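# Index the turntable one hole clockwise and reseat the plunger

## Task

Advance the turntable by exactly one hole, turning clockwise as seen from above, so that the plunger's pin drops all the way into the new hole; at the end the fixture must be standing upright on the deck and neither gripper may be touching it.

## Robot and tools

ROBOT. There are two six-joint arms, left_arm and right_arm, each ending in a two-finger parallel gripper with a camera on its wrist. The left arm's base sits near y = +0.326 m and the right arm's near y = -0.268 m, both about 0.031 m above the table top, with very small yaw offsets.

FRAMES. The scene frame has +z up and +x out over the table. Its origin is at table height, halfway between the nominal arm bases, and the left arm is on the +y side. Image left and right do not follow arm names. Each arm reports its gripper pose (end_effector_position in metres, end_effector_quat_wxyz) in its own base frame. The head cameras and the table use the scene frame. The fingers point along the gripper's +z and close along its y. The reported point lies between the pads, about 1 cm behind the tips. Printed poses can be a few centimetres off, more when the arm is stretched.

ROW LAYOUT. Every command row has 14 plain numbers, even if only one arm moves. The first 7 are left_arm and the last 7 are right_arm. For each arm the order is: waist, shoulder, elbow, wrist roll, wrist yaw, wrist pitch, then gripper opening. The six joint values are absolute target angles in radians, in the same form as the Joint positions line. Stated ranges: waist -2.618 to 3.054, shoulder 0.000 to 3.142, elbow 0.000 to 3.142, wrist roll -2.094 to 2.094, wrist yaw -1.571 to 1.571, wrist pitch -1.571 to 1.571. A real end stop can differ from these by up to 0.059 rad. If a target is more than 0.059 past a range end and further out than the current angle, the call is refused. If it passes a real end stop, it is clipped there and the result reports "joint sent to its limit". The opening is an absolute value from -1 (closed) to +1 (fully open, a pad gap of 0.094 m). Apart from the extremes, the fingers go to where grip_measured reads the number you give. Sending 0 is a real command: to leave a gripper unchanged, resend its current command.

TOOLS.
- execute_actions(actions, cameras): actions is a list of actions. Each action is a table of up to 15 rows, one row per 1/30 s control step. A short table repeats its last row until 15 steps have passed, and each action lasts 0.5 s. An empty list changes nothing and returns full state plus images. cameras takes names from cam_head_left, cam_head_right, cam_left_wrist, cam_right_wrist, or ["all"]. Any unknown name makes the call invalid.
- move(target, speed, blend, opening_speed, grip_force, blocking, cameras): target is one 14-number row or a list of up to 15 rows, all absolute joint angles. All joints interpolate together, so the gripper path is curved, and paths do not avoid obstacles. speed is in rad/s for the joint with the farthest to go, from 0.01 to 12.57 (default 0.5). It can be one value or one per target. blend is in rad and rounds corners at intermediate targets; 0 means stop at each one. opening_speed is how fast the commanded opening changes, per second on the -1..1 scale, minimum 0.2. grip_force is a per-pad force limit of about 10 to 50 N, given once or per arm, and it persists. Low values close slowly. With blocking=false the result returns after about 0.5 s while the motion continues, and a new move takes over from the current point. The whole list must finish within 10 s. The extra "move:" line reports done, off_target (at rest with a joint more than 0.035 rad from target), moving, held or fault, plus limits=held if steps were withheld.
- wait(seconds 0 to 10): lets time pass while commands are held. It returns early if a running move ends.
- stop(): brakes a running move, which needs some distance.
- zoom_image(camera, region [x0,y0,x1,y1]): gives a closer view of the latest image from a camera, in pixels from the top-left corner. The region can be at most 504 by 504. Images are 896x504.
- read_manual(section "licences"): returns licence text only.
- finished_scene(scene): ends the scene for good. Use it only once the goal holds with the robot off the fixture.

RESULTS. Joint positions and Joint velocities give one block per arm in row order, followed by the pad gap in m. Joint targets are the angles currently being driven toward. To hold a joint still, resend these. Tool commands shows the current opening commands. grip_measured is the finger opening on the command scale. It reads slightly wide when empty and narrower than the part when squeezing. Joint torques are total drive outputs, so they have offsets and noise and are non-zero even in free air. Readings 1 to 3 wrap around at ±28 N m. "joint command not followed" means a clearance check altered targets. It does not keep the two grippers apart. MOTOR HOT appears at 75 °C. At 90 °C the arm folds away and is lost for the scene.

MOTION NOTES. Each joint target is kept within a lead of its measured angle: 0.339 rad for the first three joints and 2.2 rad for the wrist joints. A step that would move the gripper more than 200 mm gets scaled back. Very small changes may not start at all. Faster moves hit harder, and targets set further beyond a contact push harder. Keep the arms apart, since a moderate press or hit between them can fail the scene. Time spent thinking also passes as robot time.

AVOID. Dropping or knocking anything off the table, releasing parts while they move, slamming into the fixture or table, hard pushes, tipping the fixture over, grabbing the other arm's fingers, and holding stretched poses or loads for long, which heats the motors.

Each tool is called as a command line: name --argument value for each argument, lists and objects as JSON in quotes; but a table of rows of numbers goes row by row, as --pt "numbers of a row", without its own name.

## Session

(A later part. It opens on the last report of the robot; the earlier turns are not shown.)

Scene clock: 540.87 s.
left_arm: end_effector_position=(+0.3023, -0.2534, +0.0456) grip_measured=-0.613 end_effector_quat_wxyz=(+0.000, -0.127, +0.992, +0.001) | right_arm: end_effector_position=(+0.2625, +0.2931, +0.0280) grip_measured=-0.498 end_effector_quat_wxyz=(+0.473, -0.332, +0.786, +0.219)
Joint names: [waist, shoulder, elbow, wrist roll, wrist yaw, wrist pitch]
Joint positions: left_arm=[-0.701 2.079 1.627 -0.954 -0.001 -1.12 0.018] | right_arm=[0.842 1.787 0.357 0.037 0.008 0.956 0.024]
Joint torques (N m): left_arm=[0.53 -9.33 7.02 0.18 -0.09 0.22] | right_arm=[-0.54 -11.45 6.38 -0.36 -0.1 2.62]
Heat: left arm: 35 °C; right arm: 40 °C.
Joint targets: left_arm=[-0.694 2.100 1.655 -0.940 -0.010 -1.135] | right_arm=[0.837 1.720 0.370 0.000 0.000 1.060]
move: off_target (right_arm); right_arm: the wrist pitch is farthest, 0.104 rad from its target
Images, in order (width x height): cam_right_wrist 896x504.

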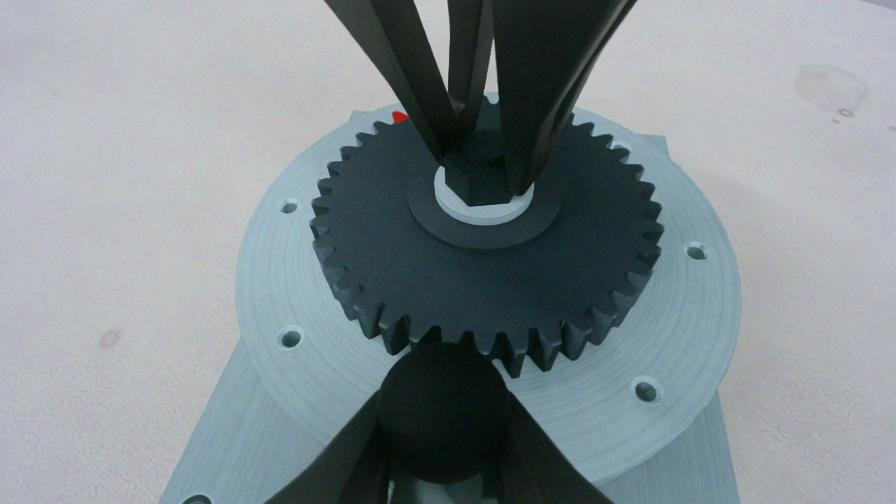

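move --target '[-0.694,2.100,1.655,-0.94,-0.01,-1.135,-0.8,0.837,1.67,0.385,0,0,1.12,-0.65]' --speed 0.1 --cameras '["cam_right_wrist"]'

Scene clock: 547.73 s.
left_arm: end_effector_position=(+0.3012, -0.2543, +0.0456) grip_measured=-0.613 end_effector_quat_wxyz=(-0.003, -0.127, +0.992, -0.001) | right_arm: end_effector_position=(+0.2614, +0.2918, +0.0299) grip_measured=-0.500 end_effector_quat_wxyz=(+0.471, -0.335, +0.787, +0.216)
Joint names: [waist, shoulder, elbow, wrist roll, wrist yaw, wrist pitch]
Joint positions: left_arm=[-0.701 2.079 1.627 -0.955 0.007 -1.122 0.018] | right_arm=[0.842 1.761 0.357 0.031 0.008 0.921 0.024]
Joint torques (N m): left_arm=[0.44 -9.39 7.05 0.19 -0.16 0.24] | right_arm=[-0.51 -13.31 7.97 -0.3 -0.1 3.47]
Heat: left arm: 35 °C; right arm: 43 °C.
Joint targets: left_arm=[-0.694 2.100 1.655 -0.940 -0.010 -1.135] | right_arm=[0.837 1.670 0.385 0.000 0.000 1.120]
move: off_target (right_arm); right_arm: the wrist pitch is farthest, 0.199 rad from its target
Images, in order (width x height): cam_right_wrist 896x504.

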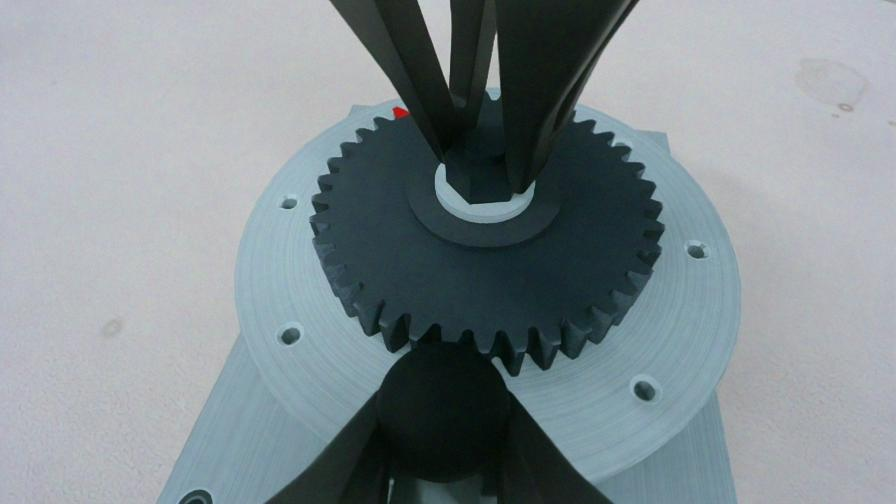

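move --target '[-0.694,2.100,1.655,-0.94,-0.01,-1.135,-0.8,0.837,1.65,0.43,0,0,1.2,-0.65]' --speed 0.1 --cameras '["cam_right_wrist","cam_left_wrist"]'

zoom_image --camera "cam_right_wrist" --region '[300, 300, 600, 504]'

Scene clock: 560.10 s.
left_arm: end_effector_position=(+0.3012, -0.2543, +0.0456) grip_measured=-0.614 end_effector_quat_wxyz=(-0.003, -0.127, +0.992, -0.001) | right_arm: end_effector_position=(+0.2621, +0.2925, +0.0343) grip_measured=-0.501 end_effector_quat_wxyz=(+0.477, -0.340, +0.782, +0.214)
Joint names: [waist, shoulder, elbow, wrist roll, wrist yaw, wrist pitch]
Joint positions: left_arm=[-0.701 2.079 1.627 -0.955 0.007 -1.122 0.018] | right_arm=[0.842 1.748 0.357 0.017 0.008 0.919 0.023]
Joint torques (N m): left_arm=[0.5 -9.32 7.01 0.19 -0.16 0.24] | right_arm=[-0.49 -13.83 12.48 -0.14 -0.1 4.24]
Heat: left arm: 35 °C; right arm: 48 °C.
Joint targets: left_arm=[-0.694 2.100 1.655 -0.940 -0.010 -1.135] | right_arm=[0.837 1.650 0.430 0.000 0.000 1.200]
move: off_target (right_arm); right_arm: the wrist pitch is farthest, 0.281 rad from its target
Images, in order (width x height): cam_left_wrist 896x504, cam_right_wrist 896x504.

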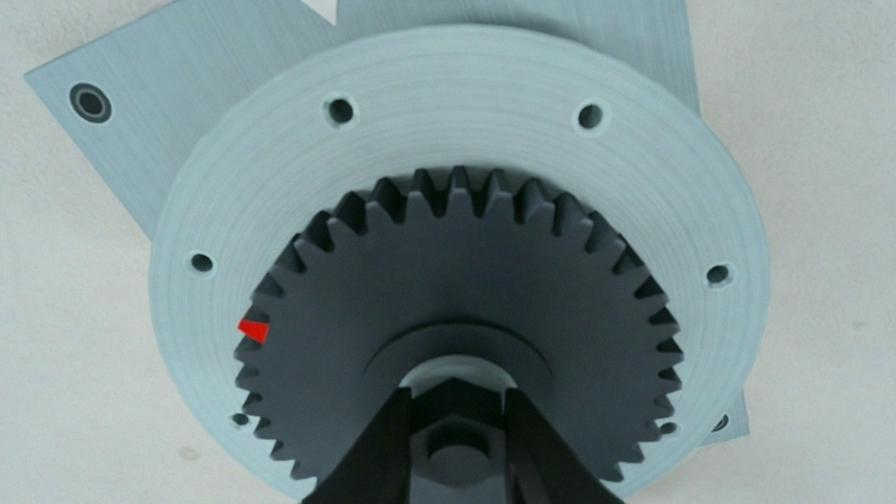

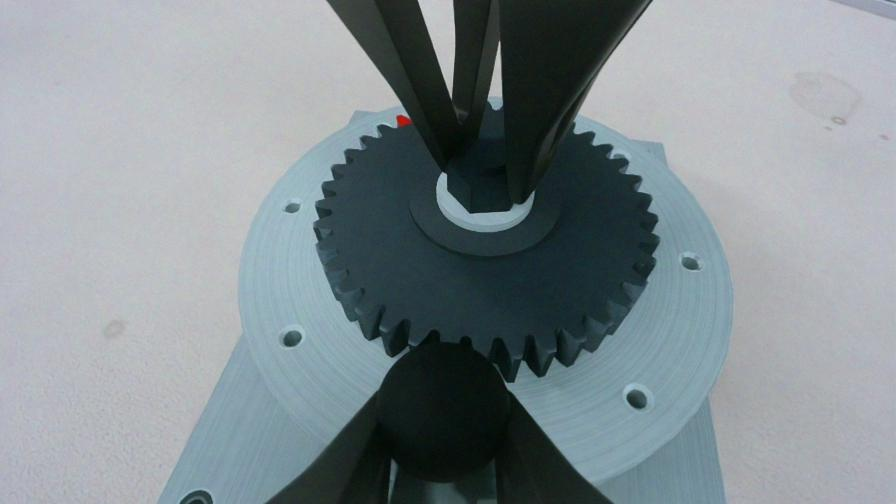

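Scaled by 1.680 from the camera's 896x504 image, which has a finer 1280x720 frame.

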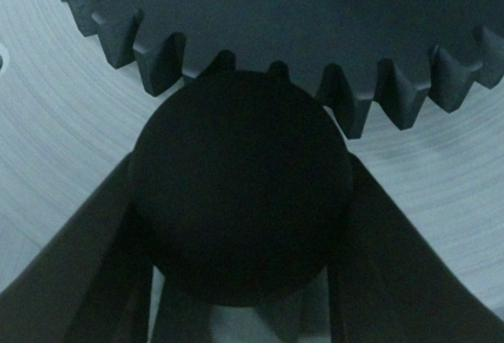

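move --target '[-0.694,2.100,1.655,-0.75,-0.01,-1.135,-0.8,0.837,1.645,0.44,0,0,1.2,-0.65]' --speed 0.15 --cameras '["cam_right_wrist","cam_left_wrist"]'

Scene clock: 568.53 s.
left_arm: end_effector_position=(+0.3014, -0.2542, +0.0456) grip_measured=-0.620 end_effector_quat_wxyz=(-0.003, -0.033, +0.999, -0.001) | right_arm: end_effector_position=(+0.2624, +0.2929, +0.0357) grip_measured=-0.501 end_effector_quat_wxyz=(+0.478, -0.340, +0.781, +0.214)
Joint names: [waist, shoulder, elbow, wrist roll, wrist yaw, wrist pitch]
Joint positions: left_arm=[-0.701 2.079 1.627 -0.766 0.005 -1.122 0.018] | right_arm=[0.842 1.744 0.358 0.015 0.008 0.918 0.023]
Joint torques (N m): left_arm=[0.49 -9.35 7.08 0.19 -0.14 0.25] | right_arm=[-0.49 -13.94 13.49 -0.13 -0.11 4.23]
Heat: left arm: 35 °C; right arm: 56 °C.
Joint targets: left_arm=[-0.694 2.100 1.655 -0.750 -0.010 -1.135] | right_arm=[0.837 1.645 0.440 0.000 0.000 1.200]
move: off_target (right_arm); right_arm: the wrist pitch is farthest, 0.282 rad from its target
Images, in order (width x height): cam_left_wrist 896x504, cam_right_wrist 896x504.

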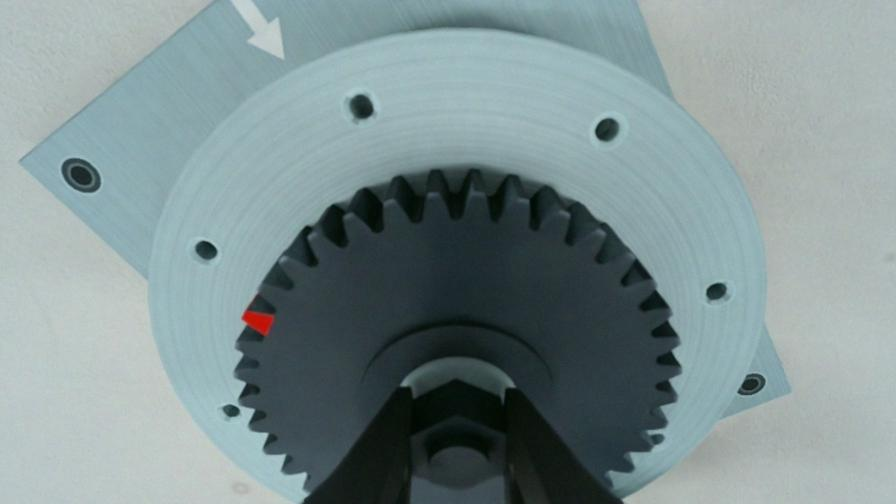

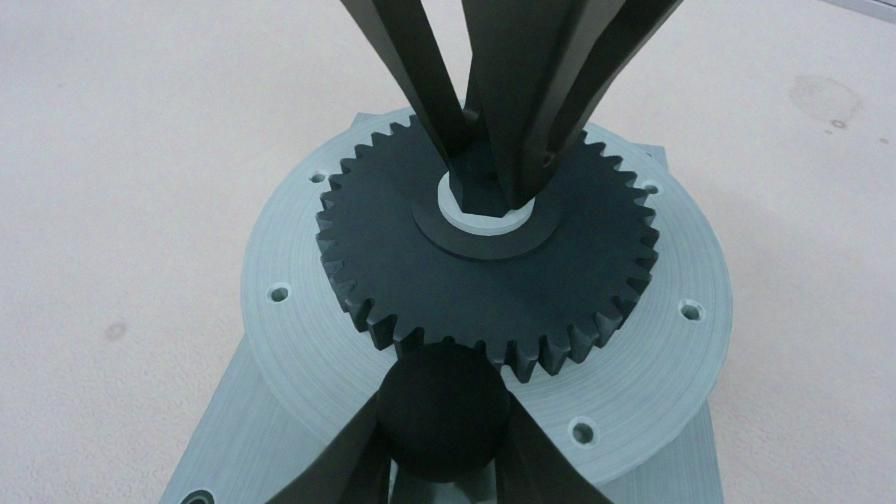

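move --pt "-0.694 2.100 1.655 -0.65 -0.01 -1.135 -0.8 0.837 1.645 0.44 0 0 1.2 -0.65" --pt "-0.694 2.100 1.655 -0.65 -0.01 -1.135 -0.8 0.837 1.78 0.36 0 0 0.99 -0.65" --speed 0.2 --cameras '["cam_right_wrist","cam_left_wrist"]'

Scene clock: 578.00 s.
left_arm: end_effector_position=(+0.3012, -0.2544, +0.0456) grip_measured=-0.620 end_effector_quat_wxyz=(-0.003, +0.017, +1.000, -0.002) | right_arm: end_effector_position=(+0.2611, +0.2914, +0.0311) grip_measured=-0.501 end_effector_quat_wxyz=(+0.476, -0.340, +0.782, +0.214)
Joint names: [waist, shoulder, elbow, wrist roll, wrist yaw, wrist pitch]
Joint positions: left_arm=[-0.701 2.079 1.627 -0.666 0.007 -1.122 0.018] | right_arm=[0.842 1.763 0.349 0.015 0.008 0.941 0.023]
Joint torques (N m): left_arm=[0.49 -9.36 7.02 0.19 -0.16 0.25] | right_arm=[-0.5 -4.7 6.23 -0.14 -0.1 2.11]
Heat: left arm: 35 °C; right arm: 61 °C.
Joint targets: left_arm=[-0.694 2.100 1.655 -0.650 -0.010 -1.135] | right_arm=[0.837 1.780 0.360 0.000 0.000 0.990]
move: off_target (right_arm); right_arm: the wrist pitch is farthest, 0.049 rad from its target
Images, in order (width x height): cam_left_wrist 896x504, cam_right_wrist 896x504.

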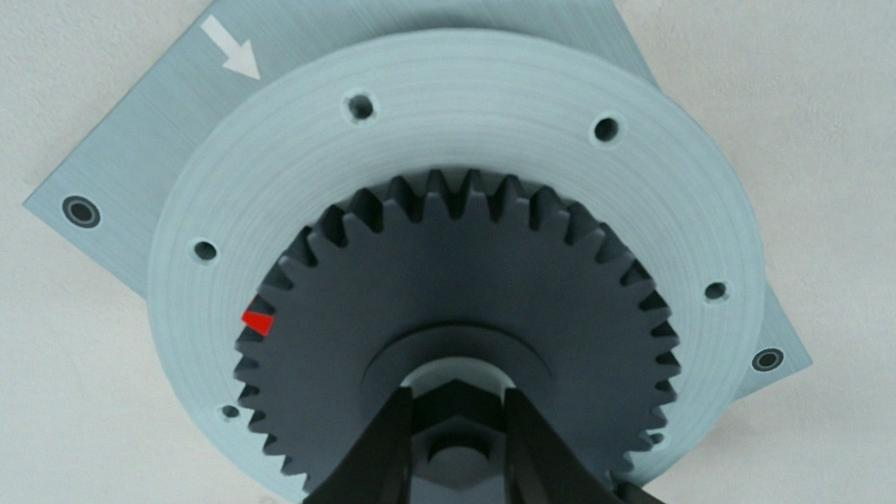

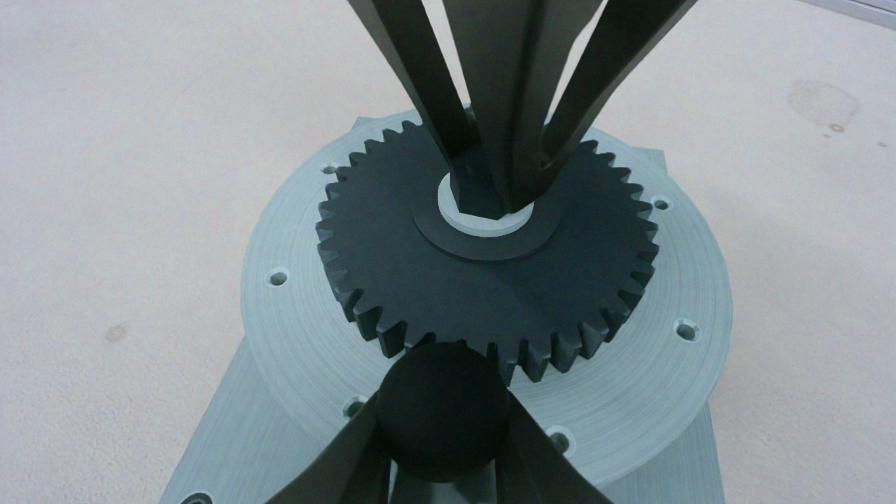

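move --pt "-0.694 2.100 1.655 -0.65 -0.01 -1.135 -0.8 0.837 1.78 0.36 0 0 0.99 0.4" --pt "-0.694 2.100 1.655 -0.65 -0.01 -1.135 -0.8 0.837 1.524 0.17 0 0 0.922 0.4" --pt "-0.694 2.100 1.655 -0.22 -0.01 -1.135 -0.8 0.837 1.524 0.17 0 0 0.922 0.4" --speed 0.25 --opening_speed 0.8 --cameras '["cam_right_wrist","cam_left_wrist"]'

Scene clock: 598.03 s.
left_arm: end_effector_position=(+0.3009, -0.2557, +0.0459) grip_measured=-0.620 end_effector_quat_wxyz=(-0.004, +0.215, +0.977, -0.006) | right_arm: end_effector_position=(+0.2327, +0.2596, +0.0489) grip_measured=+0.398 end_effector_quat_wxyz=(+0.491, -0.340, +0.772, +0.218)
Joint names: [waist, shoulder, elbow, wrist roll, wrist yaw, wrist pitch]
Joint positions: left_arm=[-0.701 2.079 1.628 -0.268 0.014 -1.12 0.018] | right_arm=[0.842 1.544 0.178 0.007 0.008 0.93 0.066]
Joint torques (N m): left_arm=[0.49 -9.39 6.98 0.54 -0.23 0.24] | right_arm=[-0.49 -5.79 4.79 -0.05 -0.1 1.62]
Heat: left arm: 35 °C; right arm: 50 °C.
Joint targets: left_arm=[-0.694 2.100 1.655 -0.220 -0.010 -1.135] | right_arm=[0.837 1.524 0.170 0.000 0.000 0.922]
move: off_target (left_arm); left_arm: the wrist roll is farthest, 0.048 rad from its target
Images, in order (width x height): cam_left_wrist 896x504, cam_right_wrist 896x504.

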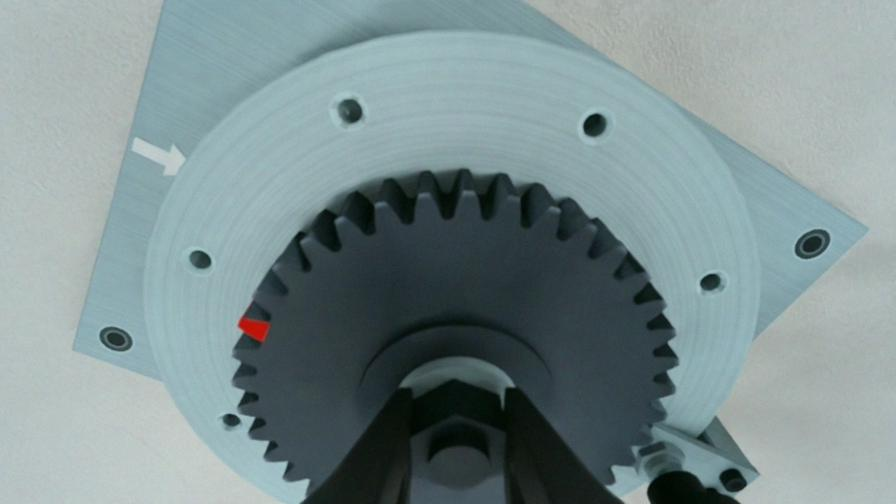

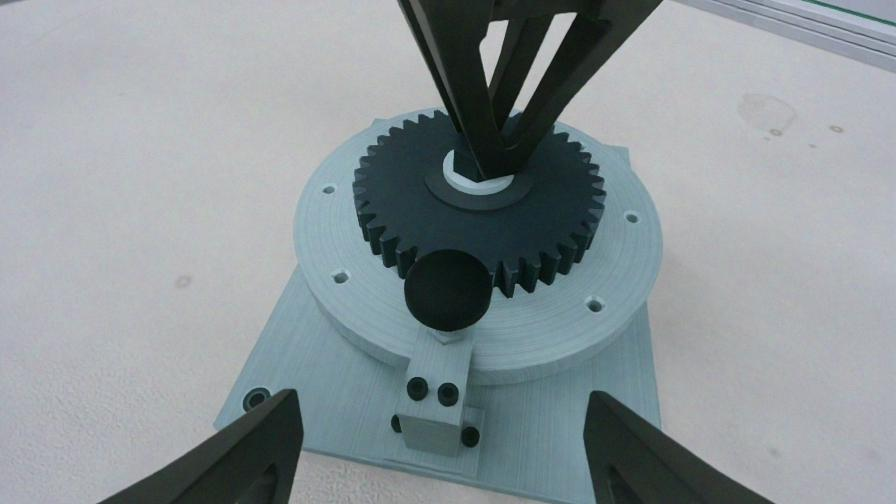

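move --target '[-0.694,2.100,1.655,-0.14,-0.01,-1.135,-0.8,0.837,1.524,0.17,0,0,0.922,0.4]' --speed 0.1 --cameras '["cam_right_wrist","cam_left_wrist"]'

zoom_image --camera "cam_right_wrist" --region '[330, 200, 580, 450]'

Scene clock: 611.80 s.
left_arm: end_effector_position=(+0.3007, -0.2559, +0.0459) grip_measured=-0.620 end_effector_quat_wxyz=(-0.004, +0.252, +0.968, -0.007) | right_arm: end_effector_position=(+0.2326, +0.2596, +0.0488) grip_measured=+0.398 end_effector_quat_wxyz=(+0.491, -0.340, +0.772, +0.218)
Joint names: [waist, shoulder, elbow, wrist roll, wrist yaw, wrist pitch]
Joint positions: left_arm=[-0.701 2.079 1.628 -0.192 0.015 -1.12 0.018] | right_arm=[0.842 1.544 0.178 0.007 0.008 0.93 0.066]
Joint torques (N m): left_arm=[0.49 -9.32 6.93 0.64 -0.23 0.23] | right_arm=[-0.53 -5.72 4.82 -0.07 -0.1 1.63]
Heat: left arm: 35 °C; right arm: 46 °C.
Joint targets: left_arm=[-0.694 2.100 1.655 -0.140 -0.010 -1.135] | right_arm=[0.837 1.524 0.170 0.000 0.000 0.922]
move: off_target (left_arm); left_arm: the wrist roll is farthest, 0.052 rad from its target
Images, in order (width x height): cam_left_wrist 896x504, cam_right_wrist 896x504.

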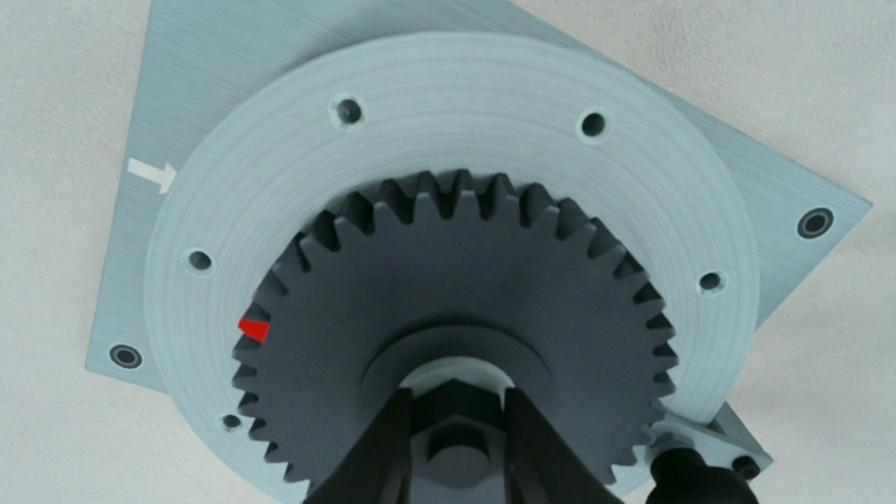

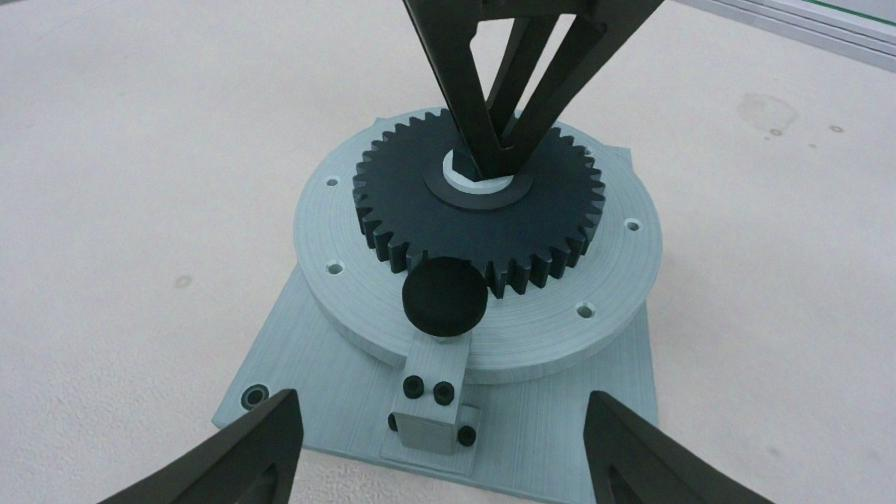

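Scaled by 2.016 from the camera's 896x504 image, which has a finer 1280x720 frame.

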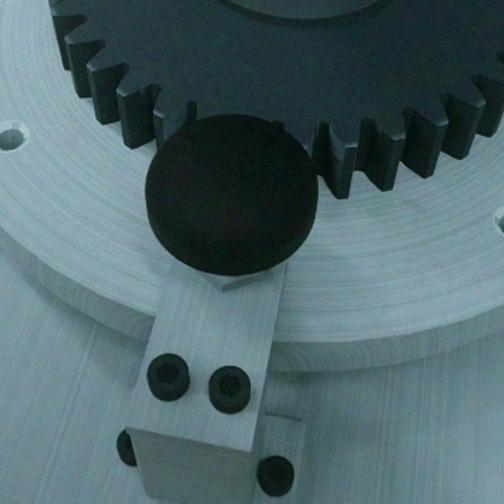

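move --pt "-0.694 2.100 1.655 -0.19 -0.01 -1.135 -0.1 0.837 1.524 0.17 0 0 0.922 0.4" --pt "-0.694 2.05 1.85 -0.19 -0.01 -1.36 -0.1 0.837 1.524 0.17 0 0 0.922 0.4" --speed 0.25 --opening_speed 0.7 --cameras '["all"]'

zoom_image --camera "cam_right_wrist" --region '[330, 200, 580, 450]'

Scene clock: 622.17 s.
left_arm: end_effector_position=(+0.3016, -0.2526, +0.0948) grip_measured=-0.102 end_effector_quat_wxyz=(-0.012, +0.251, +0.968, +0.007) | right_arm: end_effector_position=(+0.2326, +0.2596, +0.0488) grip_measured=+0.398 end_effector_quat_wxyz=(+0.491, -0.340, +0.772, +0.218)
Joint names: [waist, shoulder, elbow, wrist roll, wrist yaw, wrist pitch]
Joint positions: left_arm=[-0.701 2.079 1.824 -0.192 -0.002 -1.344 0.042] | right_arm=[0.842 1.544 0.178 0.007 0.008 0.93 0.066]
Joint torques (N m): left_arm=[0.47 -14.15 6.94 0.03 -0.08 0.15] | right_arm=[-0.54 -5.71 4.83 -0.04 -0.11 1.62]
Heat: left arm: 35 °C; right arm: 45 °C.
Joint targets: left_arm=[-0.694 2.050 1.850 -0.190 -0.010 -1.360] | right_arm=[0.837 1.524 0.170 0.000 0.000 0.922]
move: done

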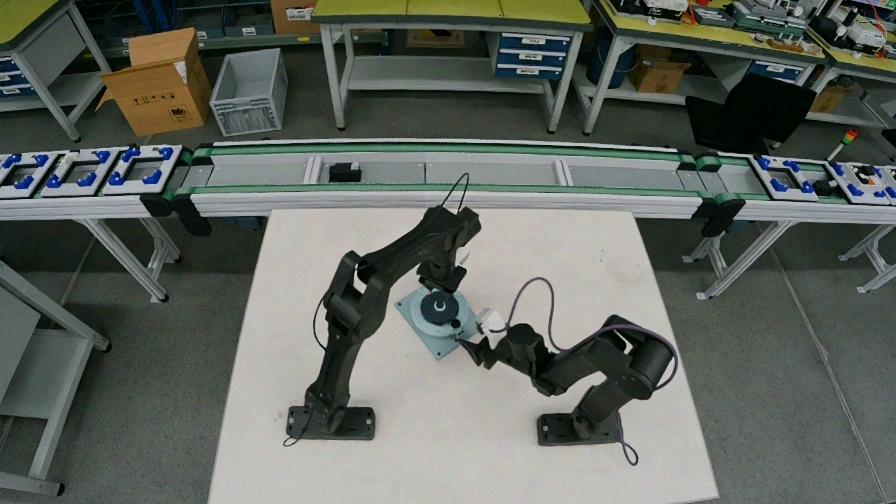

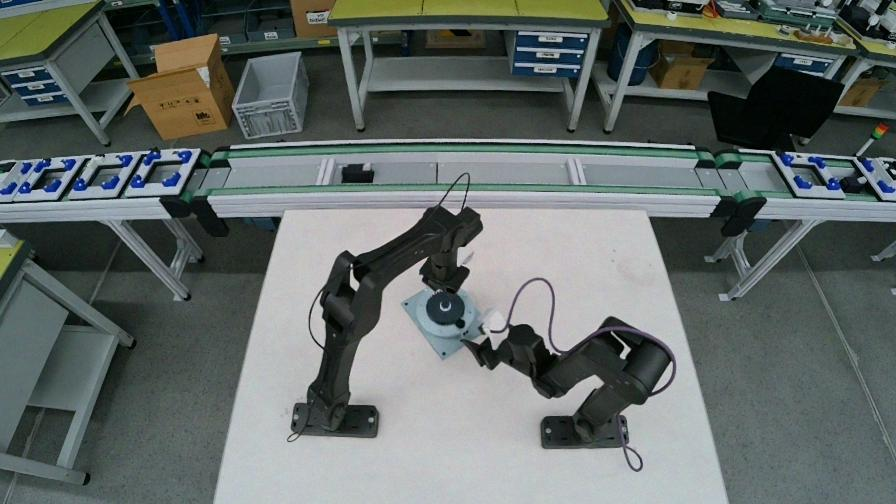

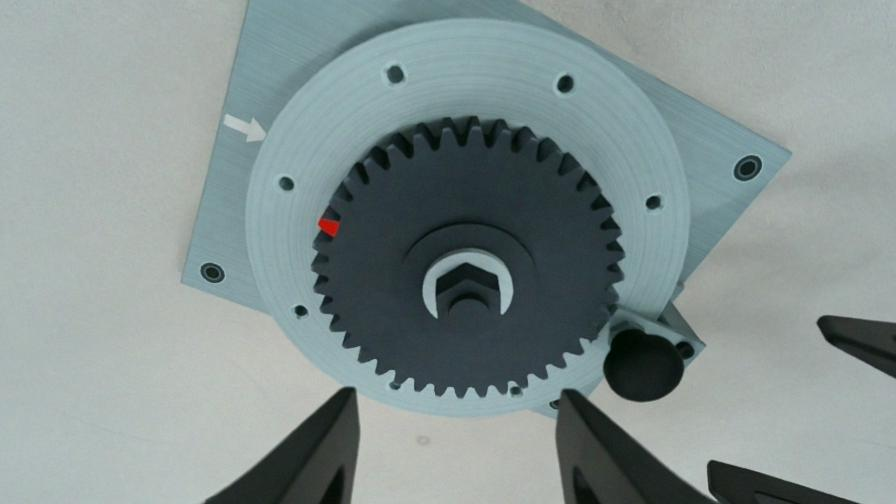

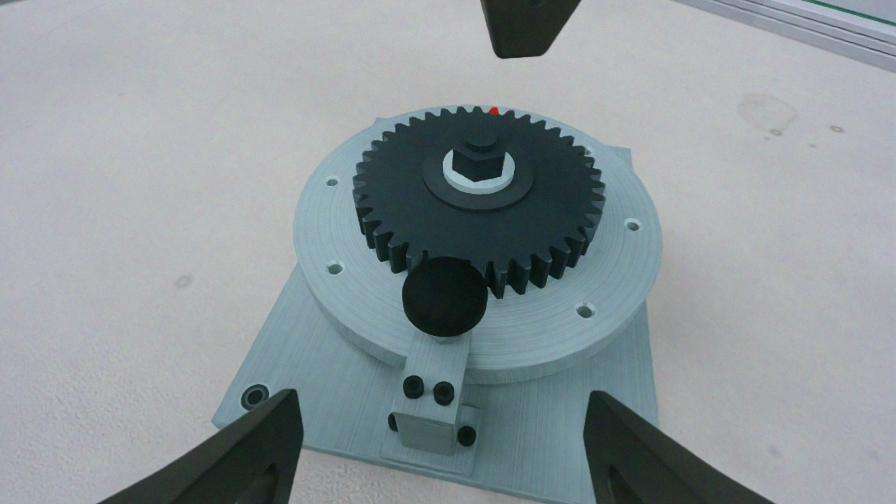

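Scaled by 2.016 from the camera's 896x504 image, which has a finer 1280x720 frame.

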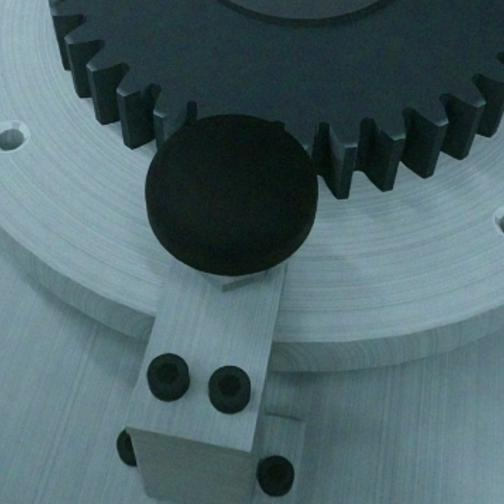

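finished_scene --scene 1

The scene is finished: the task was done.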